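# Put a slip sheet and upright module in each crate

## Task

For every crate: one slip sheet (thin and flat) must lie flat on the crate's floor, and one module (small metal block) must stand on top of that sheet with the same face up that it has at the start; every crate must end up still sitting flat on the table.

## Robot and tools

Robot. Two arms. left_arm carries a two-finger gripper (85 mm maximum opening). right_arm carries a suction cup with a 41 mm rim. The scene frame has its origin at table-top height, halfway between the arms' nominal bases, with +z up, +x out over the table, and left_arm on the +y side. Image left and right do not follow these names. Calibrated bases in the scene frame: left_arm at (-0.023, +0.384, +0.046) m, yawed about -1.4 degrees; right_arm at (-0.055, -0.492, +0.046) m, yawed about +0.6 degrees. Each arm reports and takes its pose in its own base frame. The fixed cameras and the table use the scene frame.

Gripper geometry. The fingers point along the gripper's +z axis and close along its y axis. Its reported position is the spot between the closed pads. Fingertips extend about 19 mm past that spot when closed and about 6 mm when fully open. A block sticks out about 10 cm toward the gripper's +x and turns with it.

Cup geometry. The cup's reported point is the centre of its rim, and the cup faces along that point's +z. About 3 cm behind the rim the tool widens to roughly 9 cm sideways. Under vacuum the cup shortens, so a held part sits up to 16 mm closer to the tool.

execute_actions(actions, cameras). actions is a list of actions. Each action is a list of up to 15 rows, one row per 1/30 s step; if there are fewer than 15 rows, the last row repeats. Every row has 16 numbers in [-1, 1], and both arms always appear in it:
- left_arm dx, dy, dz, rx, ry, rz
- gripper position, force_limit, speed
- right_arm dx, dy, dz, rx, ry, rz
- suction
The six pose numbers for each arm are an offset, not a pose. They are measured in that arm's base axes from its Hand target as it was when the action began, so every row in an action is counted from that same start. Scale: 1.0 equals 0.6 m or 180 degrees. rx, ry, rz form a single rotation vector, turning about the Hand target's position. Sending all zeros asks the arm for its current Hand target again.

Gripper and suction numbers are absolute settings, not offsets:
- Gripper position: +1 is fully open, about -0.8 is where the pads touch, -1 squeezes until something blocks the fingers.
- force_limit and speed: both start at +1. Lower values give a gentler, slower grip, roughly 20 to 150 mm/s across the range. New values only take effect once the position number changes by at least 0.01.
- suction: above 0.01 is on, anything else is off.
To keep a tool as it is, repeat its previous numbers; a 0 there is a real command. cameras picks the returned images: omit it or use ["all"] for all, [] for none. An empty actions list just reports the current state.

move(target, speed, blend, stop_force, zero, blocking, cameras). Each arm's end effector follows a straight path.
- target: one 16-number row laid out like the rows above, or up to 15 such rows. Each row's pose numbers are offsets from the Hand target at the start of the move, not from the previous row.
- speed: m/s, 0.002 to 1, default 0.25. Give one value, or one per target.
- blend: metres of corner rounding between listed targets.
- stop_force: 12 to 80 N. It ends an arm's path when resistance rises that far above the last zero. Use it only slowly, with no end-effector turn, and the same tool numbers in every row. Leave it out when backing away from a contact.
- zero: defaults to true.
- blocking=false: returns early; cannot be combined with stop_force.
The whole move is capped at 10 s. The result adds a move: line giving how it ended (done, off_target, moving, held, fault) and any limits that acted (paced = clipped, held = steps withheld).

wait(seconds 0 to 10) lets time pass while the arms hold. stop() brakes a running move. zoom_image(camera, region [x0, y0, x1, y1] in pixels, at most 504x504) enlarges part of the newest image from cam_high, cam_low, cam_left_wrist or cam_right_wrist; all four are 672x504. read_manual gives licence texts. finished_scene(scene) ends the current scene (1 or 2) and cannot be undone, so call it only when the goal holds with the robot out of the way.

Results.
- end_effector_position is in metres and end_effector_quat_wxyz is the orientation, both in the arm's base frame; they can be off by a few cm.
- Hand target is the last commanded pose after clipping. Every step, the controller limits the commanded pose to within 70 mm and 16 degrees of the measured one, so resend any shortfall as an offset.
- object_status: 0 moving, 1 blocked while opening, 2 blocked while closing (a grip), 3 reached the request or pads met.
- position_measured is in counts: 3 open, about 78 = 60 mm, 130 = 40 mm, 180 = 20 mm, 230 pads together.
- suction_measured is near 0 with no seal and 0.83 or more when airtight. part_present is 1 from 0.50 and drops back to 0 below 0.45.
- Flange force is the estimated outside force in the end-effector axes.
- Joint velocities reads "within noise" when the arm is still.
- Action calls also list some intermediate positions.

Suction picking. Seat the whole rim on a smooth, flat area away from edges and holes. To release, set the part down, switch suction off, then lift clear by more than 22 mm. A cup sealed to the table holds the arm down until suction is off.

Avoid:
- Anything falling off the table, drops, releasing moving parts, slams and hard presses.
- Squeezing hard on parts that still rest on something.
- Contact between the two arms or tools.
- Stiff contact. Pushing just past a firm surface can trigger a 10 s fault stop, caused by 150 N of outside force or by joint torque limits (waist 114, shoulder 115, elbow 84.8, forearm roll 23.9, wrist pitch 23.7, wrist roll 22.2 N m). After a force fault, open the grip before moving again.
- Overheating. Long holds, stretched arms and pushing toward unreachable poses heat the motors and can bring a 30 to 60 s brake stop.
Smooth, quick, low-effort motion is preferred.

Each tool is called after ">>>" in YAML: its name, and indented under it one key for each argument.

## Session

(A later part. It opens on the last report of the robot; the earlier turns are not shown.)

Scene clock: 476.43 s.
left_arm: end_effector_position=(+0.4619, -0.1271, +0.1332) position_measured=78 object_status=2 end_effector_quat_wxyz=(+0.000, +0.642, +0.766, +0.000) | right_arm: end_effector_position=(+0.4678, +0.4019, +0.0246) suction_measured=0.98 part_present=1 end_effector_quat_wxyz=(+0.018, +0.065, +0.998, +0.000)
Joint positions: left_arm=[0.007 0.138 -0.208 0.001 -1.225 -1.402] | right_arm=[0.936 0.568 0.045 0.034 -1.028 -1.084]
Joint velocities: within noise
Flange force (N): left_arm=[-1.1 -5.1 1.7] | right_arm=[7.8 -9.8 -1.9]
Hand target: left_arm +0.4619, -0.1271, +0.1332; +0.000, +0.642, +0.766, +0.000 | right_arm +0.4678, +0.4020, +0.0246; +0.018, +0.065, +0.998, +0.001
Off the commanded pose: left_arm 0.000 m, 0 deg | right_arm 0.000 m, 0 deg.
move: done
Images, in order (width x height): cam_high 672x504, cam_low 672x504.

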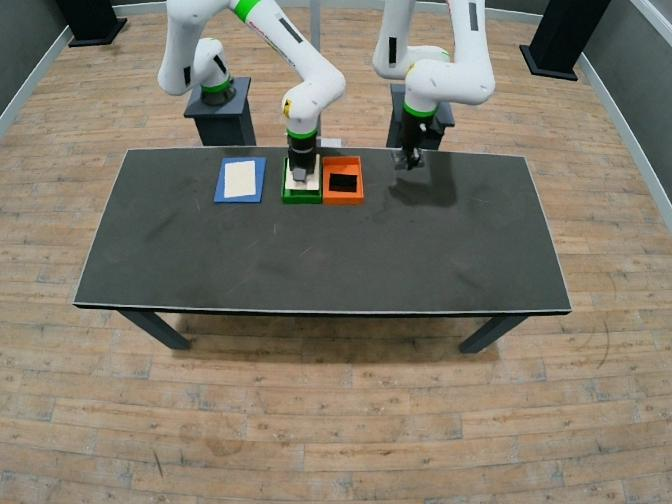

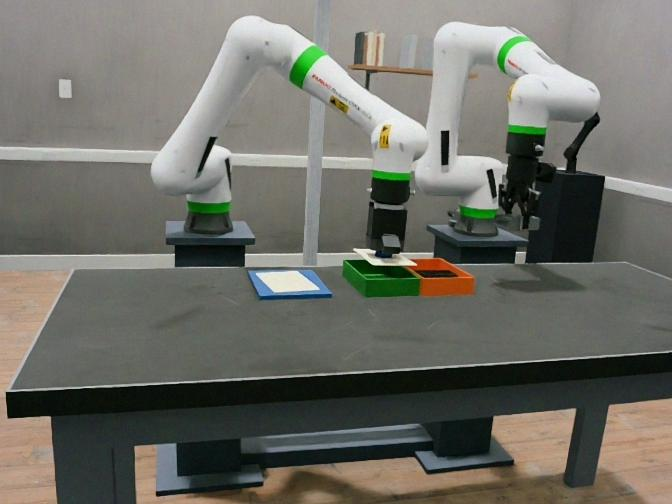

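>>> move:
  target: [0,0,0,0,0,0,-1,-0.7,-1,-0.01,-0.0067,-0.05,0,0,0,1]
  speed: 0.1
  cameras: ["cam_low","cam_high"]

>>> zoom_image:
  camera: "cam_low"
  region: [320, 230, 480, 310]

>>> zoom_image:
  camera: "cam_high"
  region: [270, 130, 370, 220]

Scene clock: 498.10 s.
left_arm: end_effector_position=(+0.4619, -0.1271, +0.1332) position_measured=78 object_status=2 end_effector_quat_wxyz=(+0.000, +0.642, +0.766, +0.000) | right_arm: end_effector_position=(+0.4618, +0.3980, -0.0054) suction_measured=0.98 part_present=1 end_effector_quat_wxyz=(+0.018, +0.065, +0.998, +0.001)
Joint positions: left_arm=[0.007 0.138 -0.208 0.001 -1.225 -1.402] | right_arm=[0.94 0.591 -0.001 0.035 -0.96 -1.092]
Joint velocities: within noise
Flange force (N): left_arm=[-0.9 -5.4 1.7] | right_arm=[7.3 -9.0 -2.7]
Hand target: left_arm +0.4619, -0.1271, +0.1332; +0.000, +0.642, +0.766, +0.000 | right_arm +0.4618, +0.3980, -0.0054; +0.018, +0.065, +0.998, +0.001
Off the commanded pose: left_arm 0.000 m, 0 deg | right_arm 0.000 m, 0 deg.
move: done
Images, in order (width x height): cam_high 672x504, cam_low 672x504.

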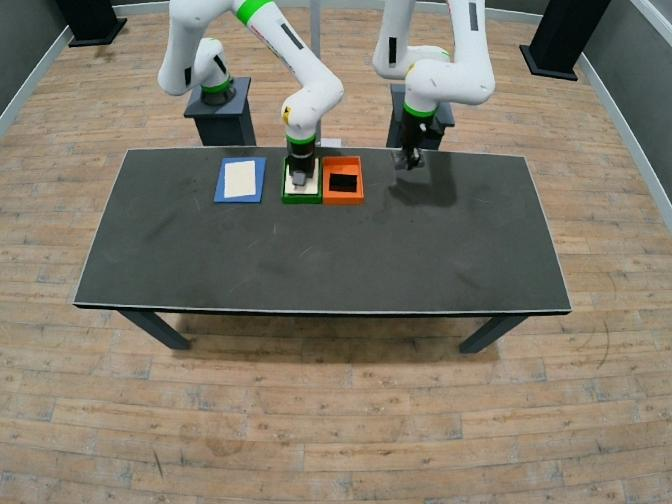

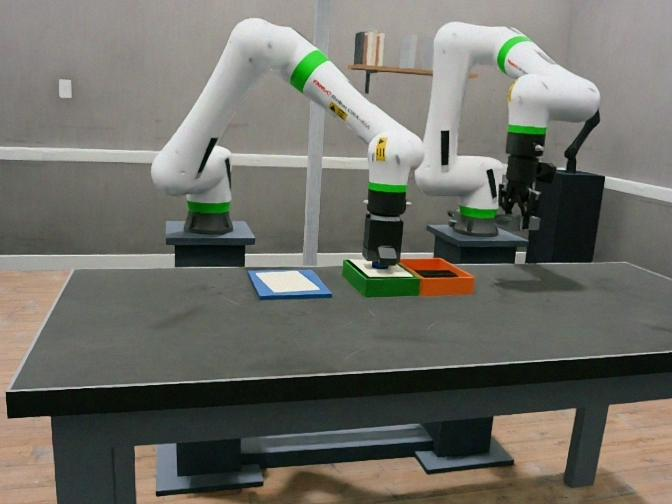

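Scaled by 3.150 from the camera's 672x504 image, which has a finer 960x720 frame.

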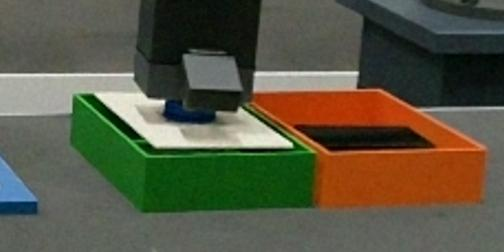

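Scaled by 5.040 from the camera's 672x504 image, which has a finer 960x720 frame.

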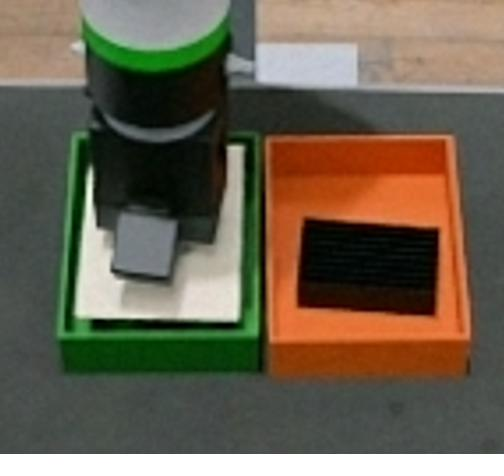

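>>> move:
  target: [0,0,0,0,0,0,-1,-0.7,-1,-0.006,0.0015,-0.027,0,0,0,1]
  speed: 0.05
  cameras: ["cam_low","cam_high"]

>>> zoom_image:
  camera: "cam_low"
  region: [320, 230, 480, 310]

>>> zoom_image:
  camera: "cam_high"
  region: [270, 130, 370, 220]

Scene clock: 513.23 s.
left_arm: end_effector_position=(+0.4619, -0.1271, +0.1332) position_measured=78 object_status=2 end_effector_quat_wxyz=(+0.000, +0.642, +0.766, +0.000) | right_arm: end_effector_position=(+0.4582, +0.3989, -0.0216) suction_measured=0.98 part_present=1 end_effector_quat_wxyz=(+0.018, +0.065, +0.998, +0.001)
Joint positions: left_arm=[0.007 0.138 -0.208 0.001 -1.225 -1.402] | right_arm=[0.946 0.609 -0.017 0.037 -0.926 -1.099]
Joint velocities: within noise
Flange force (N): left_arm=[-1.3 -5.3 1.9] | right_arm=[7.1 -9.3 -3.6]
Hand target: left_arm +0.4619, -0.1271, +0.1332; +0.000, +0.642, +0.766, +0.000 | right_arm +0.4582, +0.3989, -0.0216; +0.018, +0.065, +0.998, +0.001
Off the commanded pose: left_arm 0.000 m, 0 deg | right_arm 0.000 m, 0 deg.
move: done
Images, in order (width x height): cam_high 672x504, cam_low 672x504.

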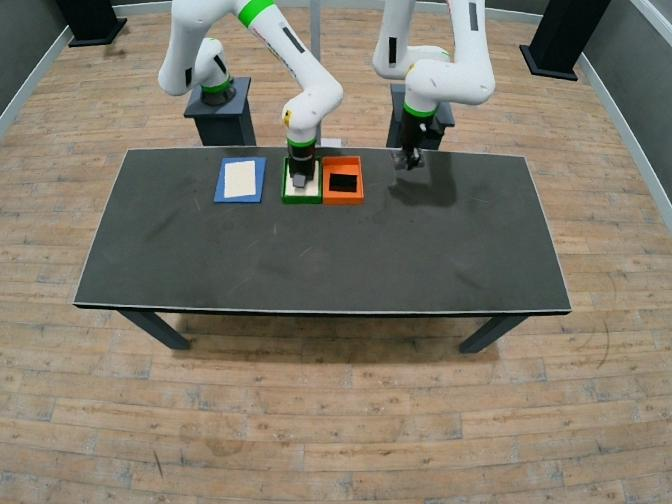

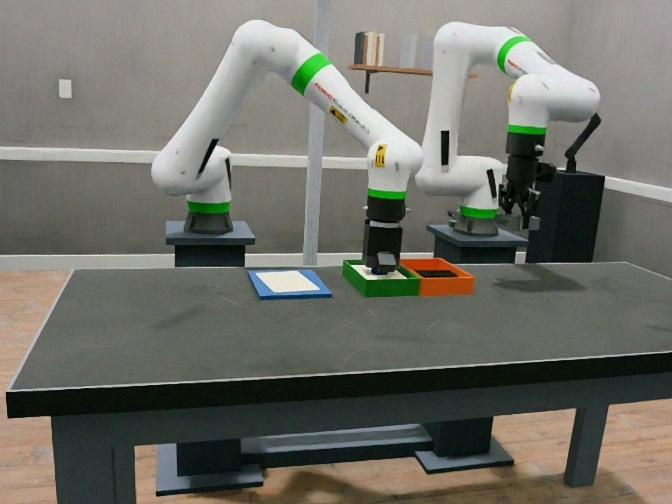

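Scaled by 3.150 from the camera's 672x504 image, which has a finer 960x720 frame.

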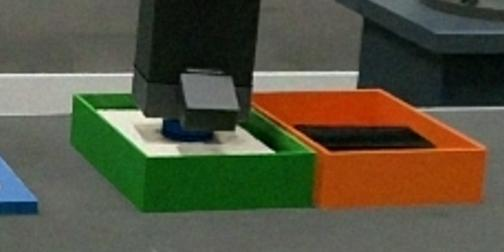

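Scaled by 5.040 from the camera's 672x504 image, which has a finer 960x720 frame.

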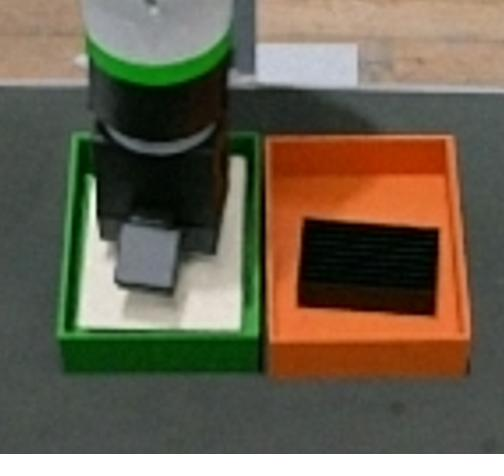

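>>> move:
  target: [0,0,0,0,0,0,-1,-0.7,-1,0,0.0,-0.06,0,0,0,1]
  speed: 0.02
  stop_force: 12
  cameras: ["cam_low","cam_high"]

>>> zoom_image:
  camera: "cam_low"
  region: [320, 230, 480, 310]

>>> zoom_image:
  camera: "cam_high"
  region: [270, 130, 370, 220]

Scene clock: 522.60 s.
left_arm: end_effector_position=(+0.4619, -0.1271, +0.1332) position_measured=78 object_status=2 end_effector_quat_wxyz=(+0.000, +0.642, +0.766, +0.000) | right_arm: end_effector_position=(+0.4583, +0.3990, -0.0479) suction_measured=0.98 part_present=1 end_effector_quat_wxyz=(+0.018, +0.065, +0.998, +0.001)
Joint positions: left_arm=[0.007 0.138 -0.208 0.001 -1.225 -1.402] | right_arm=[0.946 0.647 -0.029 0.038 -0.875 -1.101]
Joint velocities: within noise
Flange force (N): left_arm=[-1.2 -5.5 1.7] | right_arm=[6.9 -8.8 -29.1]
Hand target: left_arm +0.4619, -0.1271, +0.1332; +0.000, +0.642, +0.766, +0.000 | right_arm +0.4583, +0.3989, -0.0479; +0.018, +0.065, +0.998, +0.001 (not the last commanded pose)
Off the commanded pose: left_arm 0.000 m, 0 deg | right_arm 0.010 m, 0 deg.
move: contact (right_arm)
Images, in order (width x height): cam_high 672x504, cam_low 672x504.

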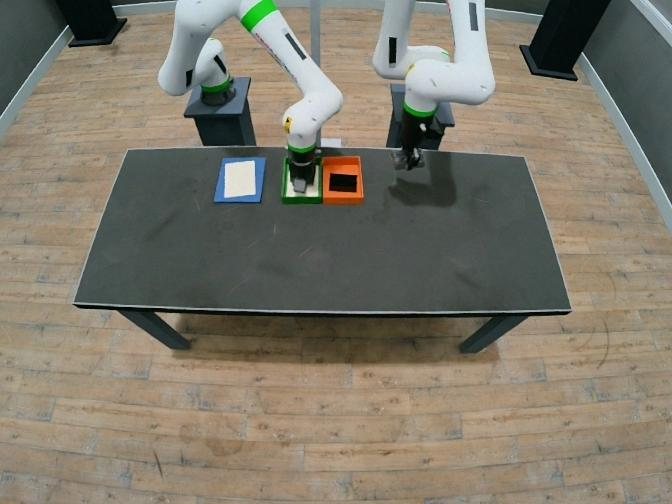

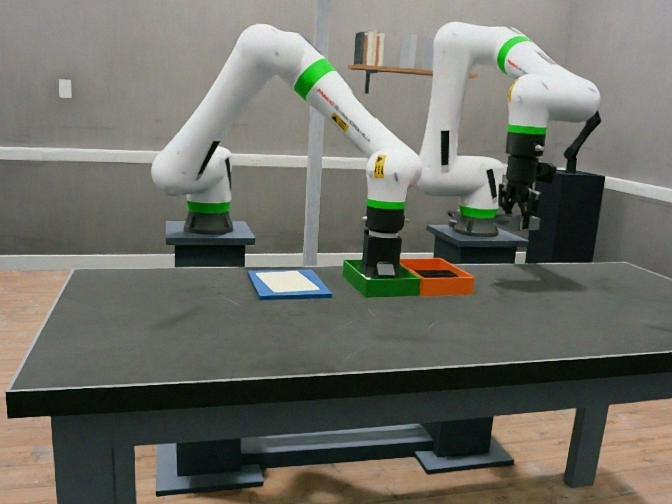

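Scaled by 3.150 from the camera's 672x504 image, which has a finer 960x720 frame.

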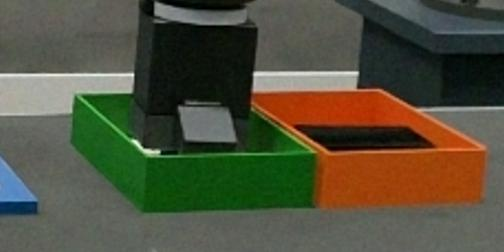

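Scaled by 5.040 from the camera's 672x504 image, which has a finer 960x720 frame.

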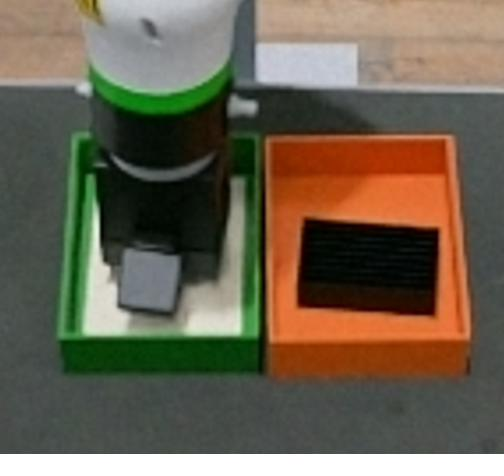

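>>> execute_actions:
  actions:
    - [[0,0,0,0,0,0,-1,-0.7,-1,0,0,0.003,0,0,0,0]]
    - [[0,0,0,0,0,0,-1,-0.7,-1,0,0,0,0,0,0,0]]
  cameras: []

>>> move:
  target:
    - [0,0,0,0,0,0,-1,-0.7,-1,0,0,0.05,0,0,0,0]
    - [0,0,0,0,0,0,-1,-0.7,-1,0,0,0.35,0,0,0,0]
    - [0,0,0,0,0,0,-1,-0.7,-1,0,-0.16,0.4,0,0,-0.458,0]
  speed: [0.05,0.2,0.3]

>>> zoom_image:
  camera: "cam_high"
  region: [200, 130, 390, 230]

>>> zoom_image:
  camera: "cam_low"
  region: [320, 230, 480, 310]

Scene clock: 532.60 s.
left_arm: end_effector_position=(+0.4619, -0.1271, +0.1332) position_measured=78 object_status=2 end_effector_quat_wxyz=(+0.000, +0.642, +0.766, +0.000) | right_arm: end_effector_position=(+0.4583, +0.3989, -0.0461) suction_measured=0.00 part_present=0 end_effector_quat_wxyz=(+0.018, +0.065, +0.998, +0.001)
Joint positions: left_arm=[0.007 0.138 -0.208 0.001 -1.225 -1.402] | right_arm=[0.946 0.645 -0.028 0.038 -0.879 -1.101]
Joint velocities: within noise
Flange force (N): left_arm=[-1.1 -5.5 1.9] | right_arm=[5.7 -8.5 -24.0]
Flange force at the end of the 1st action (N): left_arm=[-1.5 -5.0 1.9] | right_arm=[5.5 -8.6 -23.7]
Hand target: left_arm +0.4619, -0.1271, +0.1332; +0.000, +0.642, +0.766, +0.000 | right_arm +0.4583, +0.3989, -0.0461; +0.018, +0.065, +0.998, +0.001
Off the commanded pose: left_arm 0.000 m, 0 deg | right_arm 0.000 m, 0 deg.
Step readings (end_effector_position of left_arm | right_arm; steps 1 to 15: 1st action; 16 to 30: 2nd action):
0: (+0.4619, -0.1271, +0.1332) | (+0.4583, +0.3989, -0.0479)
1: (+0.4619, -0.1271, +0.1332) | (+0.4583, +0.3989, -0.0479)
2: (+0.4619, -0.1271, +0.1332) | (+0.4582, +0.3988, -0.0477)
4: (+0.4619, -0.1271, +0.1332) | (+0.4581, +0.3986, -0.0468)
8: (+0.4619, -0.1271, +0.1332) | (+0.4582, +0.3988, -0.0463)
15: (+0.4619, -0.1271, +0.1332) | (+0.4583, +0.3989, -0.0461)
16: (+0.4619, -0.1271, +0.1332) | (+0.4583, +0.3989, -0.0461)
17: (+0.4619, -0.1271, +0.1332) | (+0.4583, +0.3989, -0.0461)
19: (+0.4619, -0.1271, +0.1332) | (+0.4583, +0.3989, -0.0461)
23: (+0.4619, -0.1271, +0.1332) | (+0.4583, +0.3989, -0.0461)
30: (+0.4619, -0.1271, +0.1332) | (+0.4583, +0.3989, -0.0461)
No camera images: "cameras" was empty.

Scene clock: 537.07 s.
left_arm: end_effector_position=(+0.4619, -0.1271, +0.1332) position_measured=78 object_status=2 end_effector_quat_wxyz=(+0.000, +0.642, +0.766, +0.000) | right_arm: end_effector_position=(+0.4583, +0.3030, +0.1939) suction_measured=0.00 part_present=0 end_effector_quat_wxyz=(+0.014, +0.707, +0.707, -0.011)
Joint positions: left_arm=[0.007 0.138 -0.208 0.001 -1.225 -1.402] | right_arm=[0.837 0.292 0.076 0.026 -1.378 -2.412]
Joint velocities: within noise
Flange force (N): left_arm=[-1.4 -5.1 1.8] | right_arm=[-7.8 -9.8 2.5]
Hand target: left_arm +0.4619, -0.1271, +0.1332; +0.000, +0.642, +0.766, +0.000 | right_arm +0.4583, +0.3029, +0.1939; +0.014, +0.707, +0.707, -0.011
Off the commanded pose: left_arm 0.000 m, 0 deg | right_arm 0.000 m, 0 deg.
move: done

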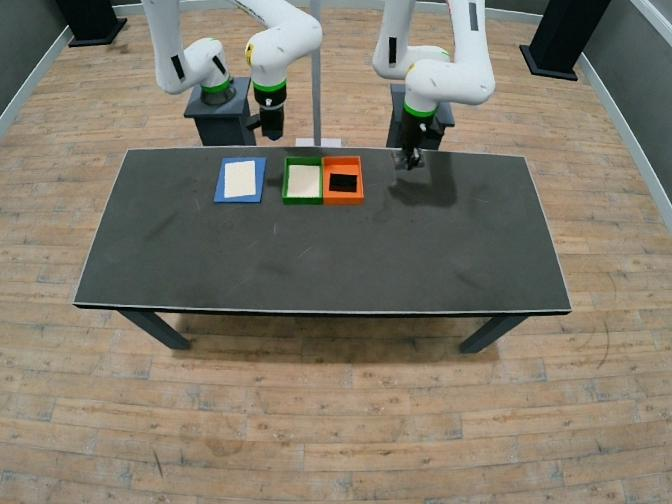

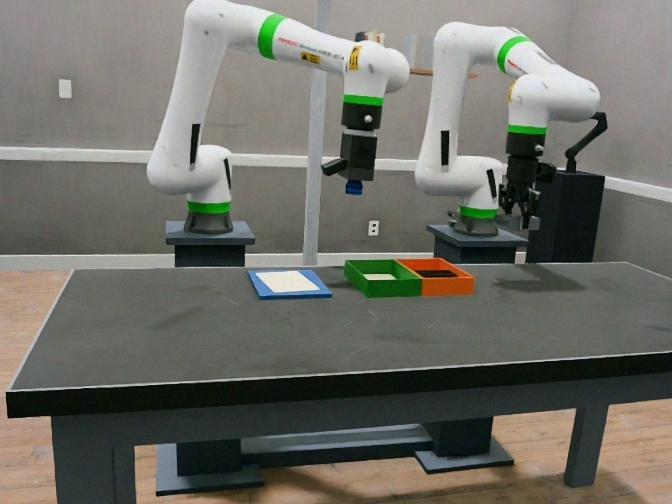

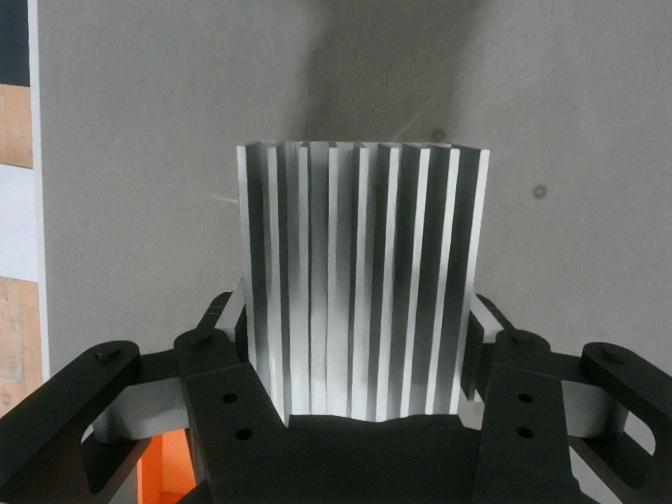

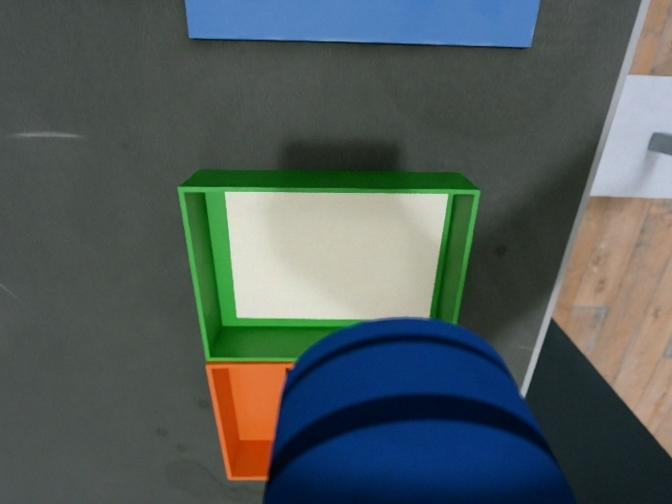

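Scaled by 2.653 from the camera's 672x504 image, which has a finer 960x720 frame.

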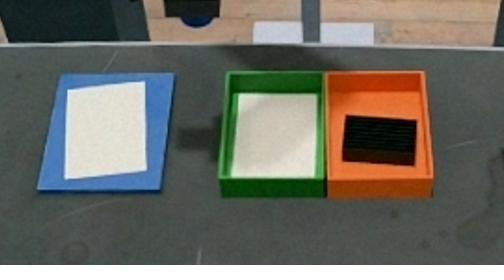

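Scaled by 3.150 from the camera's 672x504 image, which has a finer 960x720 frame.

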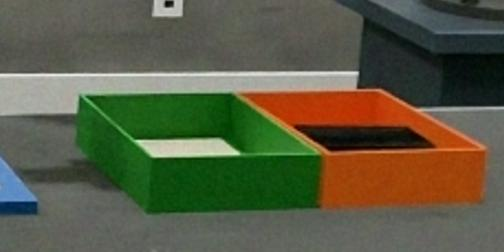

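>>> move:
  target:
    - [0,0,0,0,0,0,-1,-0.7,-1,0,-0.45,0.1,0,0,0,0]
    - [0,-0.6,0,0,0,0,-1,-0.7,-1,0,-0.45,0.1,0,0,0,0]
    - [0,-0.6,-0.22,0,0,0,-1,-0.7,-1,0,-0.45,0.1,0,0,0,0]
  speed: [0.4,0.25,0.15]

>>> zoom_image:
  camera: "cam_low"
  region: [320, 230, 480, 310]

Scene clock: 553.43 s.
left_arm: end_effector_position=(+0.4619, -0.4871, +0.0012) position_measured=78 object_status=2 end_effector_quat_wxyz=(+0.000, +0.642, +0.766, +0.000) | right_arm: end_effector_position=(+0.4583, +0.0329, +0.2539) suction_measured=0.00 part_present=0 end_effector_quat_wxyz=(+0.014, +0.707, +0.707, -0.011)
Joint positions: left_arm=[-0.617 0.714 0.278 0.001 -1.134 -0.779] | right_arm=[0.381 0.032 -0.086 0.034 -1.463 -1.955]
Joint velocities: within noise
Flange force (N): left_arm=[3.3 -5.0 0.2] | right_arm=[-1.4 -10.2 4.7]
Hand target: left_arm +0.4619, -0.4871, +0.0012; +0.000, +0.642, +0.766, +0.000 | right_arm +0.4583, +0.0329, +0.2539; +0.014, +0.707, +0.707, -0.011
Off the commanded pose: left_arm 0.000 m, 0 deg | right_arm 0.000 m, 0 deg.
move: done

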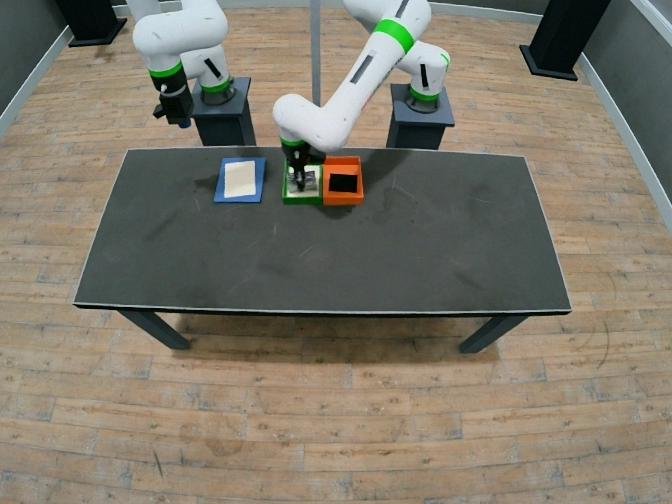

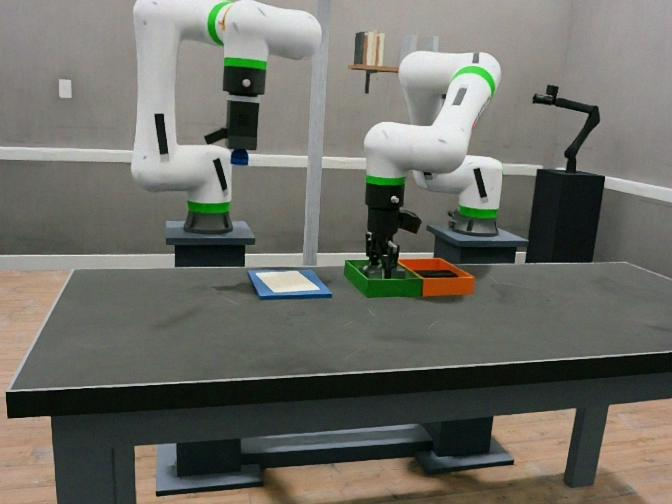

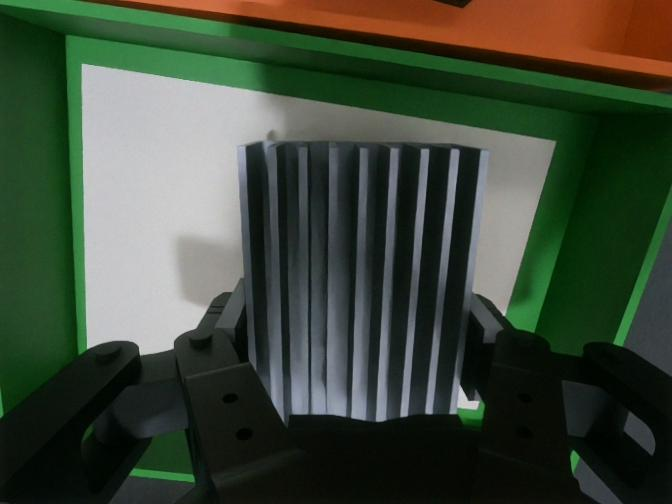

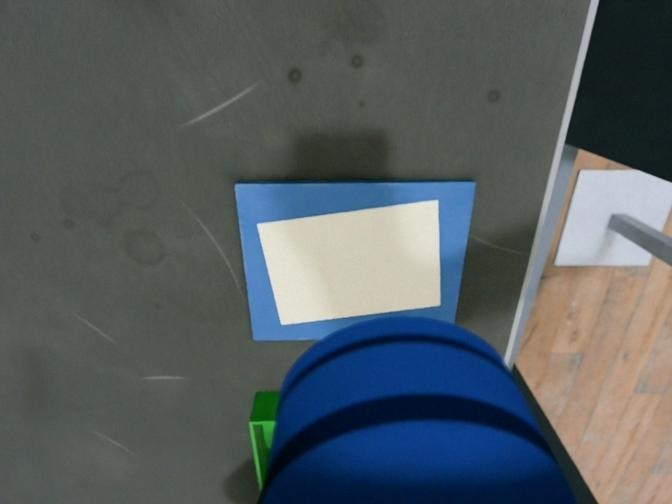

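Scaled by 3.150 from the camera's 672x504 image, which has a finer 960x720 frame.

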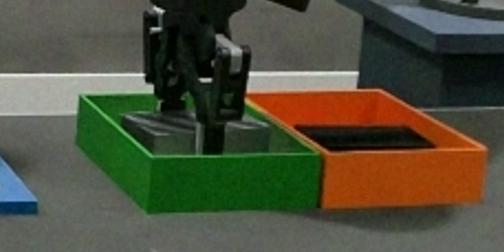

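>>> move:
  target: [0,0,-0.035,0,0,0,-1,-0.7,-1,0,0,0,0,0,0,0]
  speed: 0.02
  stop_force: 12
  cameras: ["cam_low"]

Scene clock: 566.27 s.
left_arm: end_effector_position=(+0.4619, -0.4871, -0.0135) position_measured=78 object_status=2 end_effector_quat_wxyz=(+0.001, +0.642, +0.766, +0.000) | right_arm: end_effector_position=(+0.4583, +0.0329, +0.2539) suction_measured=0.00 part_present=0 end_effector_quat_wxyz=(+0.014, +0.707, +0.707, -0.011)
Joint positions: left_arm=[-0.617 0.73 0.267 0.001 -1.107 -0.779] | right_arm=[0.381 0.032 -0.086 0.034 -1.463 -1.955]
Joint velocities: within noise
Flange force (N): left_arm=[3.8 -5.0 -18.2] | right_arm=[-1.8 -10.4 4.2]
Hand target: left_arm +0.4619, -0.4871, -0.0135; +0.001, +0.642, +0.766, +0.000 (not the last commanded pose) | right_arm +0.4583, +0.0329, +0.2539; +0.014, +0.707, +0.707, -0.011
Off the commanded pose: left_arm 0.006 m, 0 deg | right_arm 0.000 m, 0 deg.
move: contact (left_arm)
Images, in order (width x height): cam_low 672x504.

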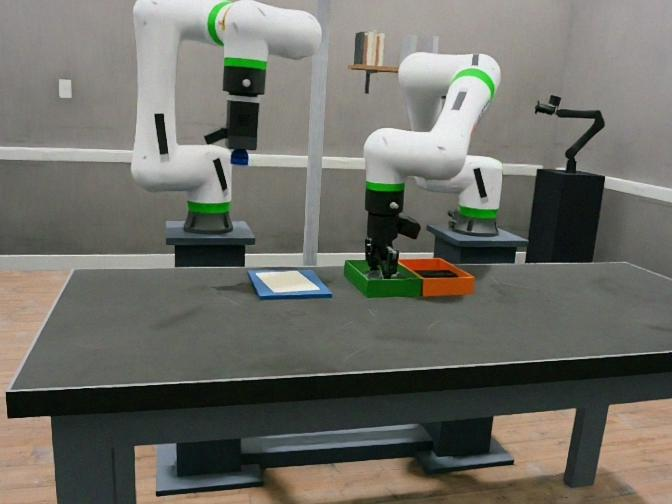

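>>> execute_actions:
  actions:
    - [[0,0,0.002,0,0,0,1,-0.7,-1,0,0,0,0,0,0,0]]
    - [[0,0,0,0,0,0,1,-0.7,-1,0,0,0,0,0,0,0]]
    - [[0,0,0,0,0,0,1,-0.7,-1,0,0,0,0,0,0,0]]
  cameras: []

>>> move:
  target:
    - [0,0,0.03,0,0,0,1,-0.7,-1,0,0,0,0,0,0,0]
    - [0,0,0.15,0,0,0,1,-0.7,-1,0,0,0,0,0,0,0]
    - [-0.012,0.243,0.15,0,0,-0.068,1,-0.7,-1,0,0,0,0,0,0,0]
    - [-0.012,0.243,0.06,0,0,-0.068,1,-0.7,-1,0,0,0,0,0,0,0]
  speed: [0.08,0.2,0.2,0.15]

>>> zoom_image:
  camera: "cam_high"
  region: [200, 130, 390, 230]

Scene clock: 587.53 s.
left_arm: end_effector_position=(+0.4619, -0.4871, -0.0123) position_measured=3 object_status=0 end_effector_quat_wxyz=(+0.001, +0.642, +0.766, +0.000) | right_arm: end_effector_position=(+0.4583, +0.0329, +0.2539) suction_measured=0.00 part_present=0 end_effector_quat_wxyz=(+0.014, +0.707, +0.707, -0.011)
Joint positions: left_arm=[-0.617 0.728 0.268 0.001 -1.11 -0.779] | right_arm=[0.381 0.032 -0.086 0.034 -1.463 -1.955]
Joint velocities: within noise
Flange force (N): left_arm=[3.4 -5.1 -2.2] | right_arm=[-1.6 -10.2 4.2]
Flange force at the end of the 1st action (N): left_arm=[3.6 -5.5 -2.3] | right_arm=[-1.8 -9.7 4.7]
Flange force at the end of the 2nd action (N): left_arm=[3.9 -5.1 -2.3] | right_arm=[-1.8 -10.3 4.6]
Hand target: left_arm +0.4619, -0.4871, -0.0123; +0.001, +0.642, +0.766, +0.000 | right_arm +0.4583, +0.0329, +0.2539; +0.014, +0.707, +0.707, -0.011
Off the commanded pose: left_arm 0.000 m, 0 deg | right_arm 0.000 m, 0 deg.
Step readings (end_effector_position of left_arm | right_arm; steps 1 to 15: 1st action; 16 to 30: 2nd action; 31 to 45: 3rd action):
0: (+0.4619, -0.4871, -0.0135) | (+0.4583, +0.0329, +0.2539)
1: (+0.4619, -0.4871, -0.0135) | (+0.4583, +0.0329, +0.2539)
2: (+0.4617, -0.4870, -0.0134) | (+0.4583, +0.0329, +0.2539)
4: (+0.4616, -0.4869, -0.0131) | (+0.4583, +0.0329, +0.2539)
8: (+0.4618, -0.4870, -0.0125) | (+0.4583, +0.0329, +0.2539)
15: (+0.4619, -0.4871, -0.0123) | (+0.4583, +0.0329, +0.2539)
16: (+0.4619, -0.4871, -0.0123) | (+0.4583, +0.0329, +0.2539)
17: (+0.4619, -0.4871, -0.0123) | (+0.4583, +0.0329, +0.2539)
19: (+0.4619, -0.4871, -0.0123) | (+0.4583, +0.0329, +0.2539)
23: (+0.4619, -0.4871, -0.0123) | (+0.4583, +0.0329, +0.2539)
30: (+0.4619, -0.4871, -0.0123) | (+0.4583, +0.0329, +0.2539)
31: (+0.4619, -0.4871, -0.0123) | (+0.4583, +0.0329, +0.2539)
32: (+0.4619, -0.4871, -0.0123) | (+0.4583, +0.0329, +0.2539)
34: (+0.4619, -0.4871, -0.0123) | (+0.4583, +0.0329, +0.2539)
38: (+0.4619, -0.4871, -0.0123) | (+0.4583, +0.0329, +0.2539)
45: (+0.4619, -0.4871, -0.0123) | (+0.4583, +0.0329, +0.2539)
No camera images: "cameras" was empty.

Scene clock: 589.77 s.
left_arm: end_effector_position=(+0.4548, -0.3413, +0.0238) position_measured=3 object_status=3 end_effector_quat_wxyz=(+0.001, +0.720, +0.694, +0.000) | right_arm: end_effector_position=(+0.4583, +0.0329, +0.2539) suction_measured=0.00 part_present=0 end_effector_quat_wxyz=(+0.014, +0.707, +0.707, -0.011)
Joint positions: left_arm=[-0.413 0.459 -0.069 0.001 -1.042 -1.197] | right_arm=[0.381 0.032 -0.086 0.034 -1.463 -1.955]
Joint velocities: within noise
Flange force (N): left_arm=[1.6 -7.4 -3.8] | right_arm=[-1.5 -10.1 4.5]
Hand target: left_arm +0.4547, -0.3413, +0.0237; +0.001, +0.720, +0.694, +0.000 | right_arm +0.4583, +0.0329, +0.2539; +0.014, +0.707, +0.707, -0.011
Off the commanded pose: left_arm 0.000 m, 0 deg | right_arm 0.000 m, 0 deg.
move: done

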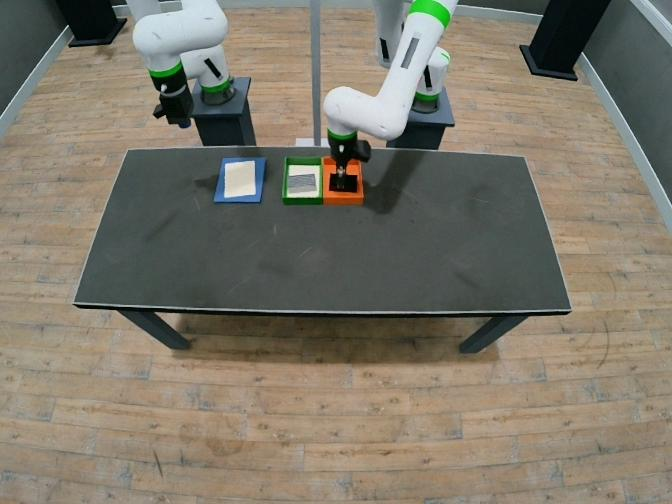

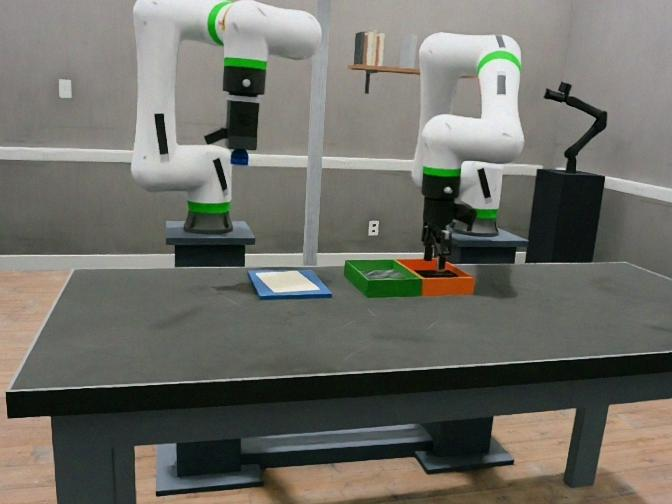

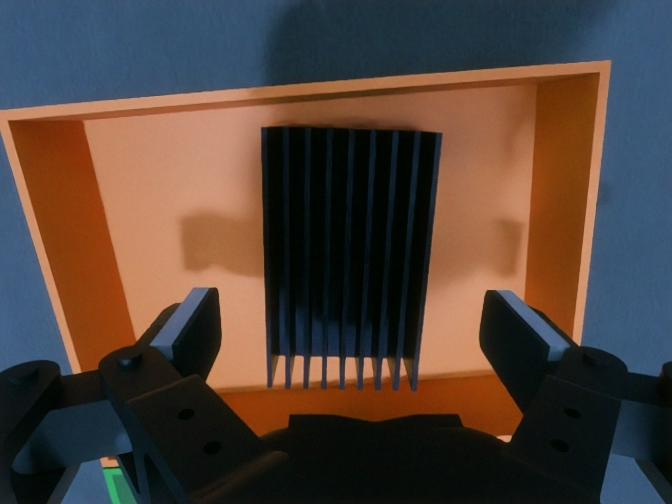

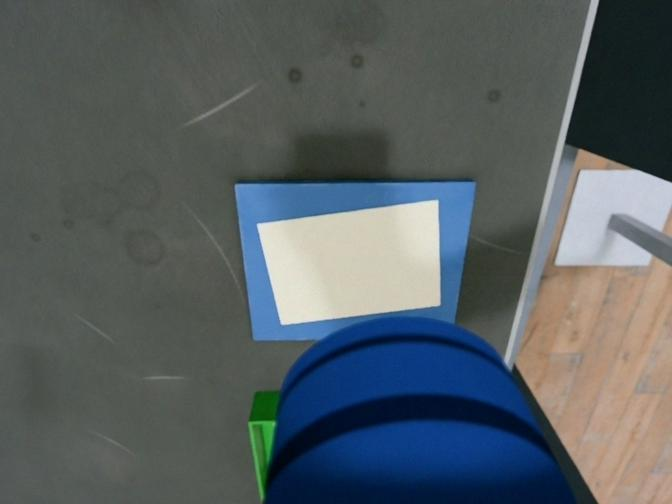

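Scaled by 2.653 from the camera's 672x504 image, which has a finer 960x720 frame.

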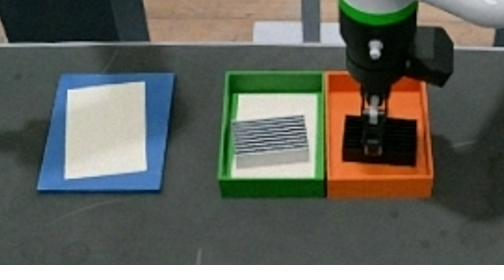

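>>> move:
  target: [0,0.005,-0.068,0,0,-0.005,1,-0.7,-1,0,0,0,0,0,0,0]
  speed: 0.06
  stop_force: 15
  cameras: ["cam_left_wrist"]

>>> execute_actions:
  actions:
    - [[0,0,0,0,0,0,-1,-0.7,-1,0,0,0,0,0,0,0]]
    - [[0,0,0,0,0,0,-1,-0.7,-1,0,0,0,0,0,0,0]]
    - [[0,0,0,0,0,0,-1,-0.7,-1,0,0,0,0,0,0,0]]
  cameras: ["cam_left_wrist"]

Scene clock: 602.70 s.
left_arm: end_effector_position=(+0.4547, -0.3383, -0.0171) position_measured=3 object_status=3 end_effector_quat_wxyz=(+0.001, +0.726, +0.688, +0.000) | right_arm: end_effector_position=(+0.4583, +0.0329, +0.2539) suction_measured=0.00 part_present=0 end_effector_quat_wxyz=(+0.014, +0.707, +0.707, -0.011)
Joint positions: left_arm=[-0.408 0.509 -0.105 0.001 -0.956 -1.217] | right_arm=[0.381 0.032 -0.086 0.034 -1.463 -1.955]
Joint velocities: within noise
Flange force (N): left_arm=[0.1 -4.8 -2.6] | right_arm=[-1.7 -10.3 4.7]
Hand target: left_arm +0.4547, -0.3383, -0.0171; +0.001, +0.726, +0.688, +0.000 | right_arm +0.4583, +0.0329, +0.2539; +0.014, +0.707, +0.707, -0.011
Off the commanded pose: left_arm 0.000 m, 0 deg | right_arm 0.000 m, 0 deg.
move: done
Images, in order (width x height): cam_left_wrist 672x504.

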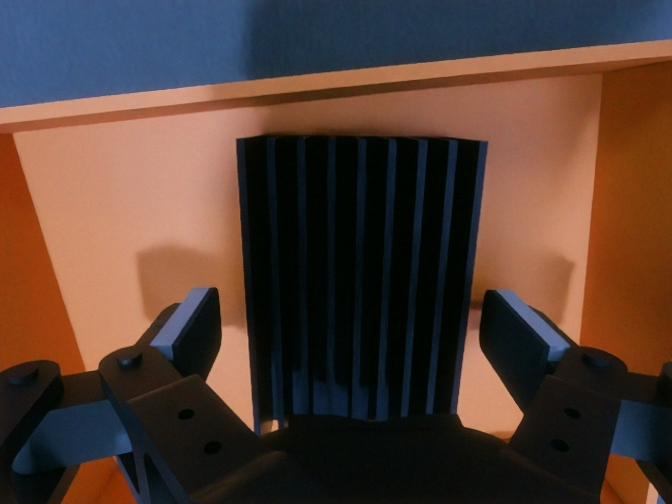

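Scene clock: 604.40 s.
left_arm: end_effector_position=(+0.4548, -0.3384, -0.0171) position_measured=77 object_status=2 end_effector_quat_wxyz=(+0.001, +0.726, +0.688, +0.000) | right_arm: end_effector_position=(+0.4583, +0.0329, +0.2539) suction_measured=0.00 part_present=0 end_effector_quat_wxyz=(+0.014, +0.707, +0.707, -0.011)
Joint positions: left_arm=[-0.408 0.509 -0.105 0.002 -0.956 -1.217] | right_arm=[0.381 0.032 -0.086 0.034 -1.463 -1.955]
Joint velocities: within noise
Flange force (N): left_arm=[0.1 -4.3 -19.2] | right_arm=[-1.5 -10.2 4.1]
Flange force at the end of the 1st action (N): left_arm=[-0.2 -4.7 -2.6] | right_arm=[-1.2 -10.3 4.4]
Flange force at the end of the 2nd action (N): left_arm=[-0.3 -4.7 -2.7] | right_arm=[-1.5 -10.0 4.7]
Hand target: left_arm +0.4547, -0.3383, -0.0171; +0.001, +0.726, +0.688, +0.000 | right_arm +0.4583, +0.0329, +0.2539; +0.014, +0.707, +0.707, -0.011
Off the commanded pose: left_arm 0.000 m, 0 deg | right_arm 0.000 m, 0 deg.
Step readings (end_effector_position of left_arm | right_arm; steps 1 to 15: 1st action; 16 to 30: 2nd action; 31 to 45: 3rd action):
0: (+0.4547, -0.3383, -0.0171) | (+0.4583, +0.0329, +0.2539)
1: (+0.4547, -0.3383, -0.0171) | (+0.4583, +0.0329, +0.2539)
2: (+0.4547, -0.3383, -0.0171) | (+0.4583, +0.0329, +0.2539)
4: (+0.4547, -0.3383, -0.0171) | (+0.4583, +0.0329, +0.2539)
8: (+0.4547, -0.3383, -0.0171) | (+0.4583, +0.0329, +0.2539)
15: (+0.4547, -0.3383, -0.0171) | (+0.4583, +0.0329, +0.2539)
16: (+0.4547, -0.3383, -0.0171) | (+0.4583, +0.0329, +0.2539)
17: (+0.4547, -0.3383, -0.0171) | (+0.4583, +0.0329, +0.2539)
19: (+0.4547, -0.3383, -0.0171) | (+0.4583, +0.0329, +0.2539)
23: (+0.4547, -0.3383, -0.0171) | (+0.4583, +0.0329, +0.2539)
30: (+0.4547, -0.3383, -0.0171) | (+0.4583, +0.0329, +0.2539)
31: (+0.4547, -0.3383, -0.0171) | (+0.4583, +0.0329, +0.2539)
32: (+0.4547, -0.3383, -0.0171) | (+0.4583, +0.0329, +0.2539)
34: (+0.4547, -0.3383, -0.0171) | (+0.4583, +0.0329, +0.2539)
38: (+0.4547, -0.3383, -0.0171) | (+0.4583, +0.0329, +0.2539)
45: (+0.4548, -0.3384, -0.0171) | (+0.4583, +0.0329, +0.2539)
Images, in order (width x height): cam_left_wrist 672x504.

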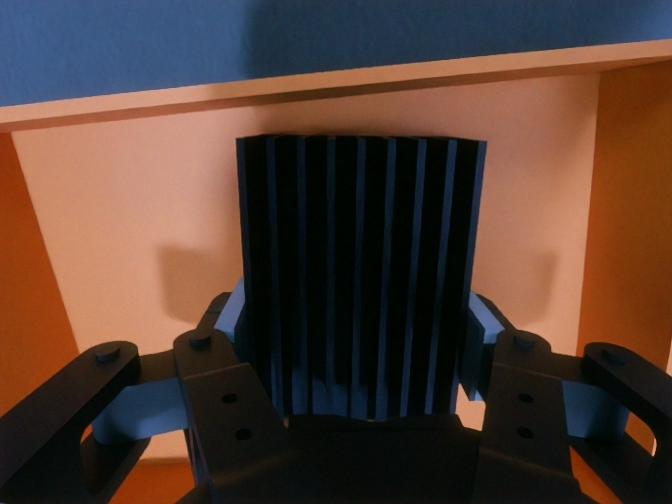

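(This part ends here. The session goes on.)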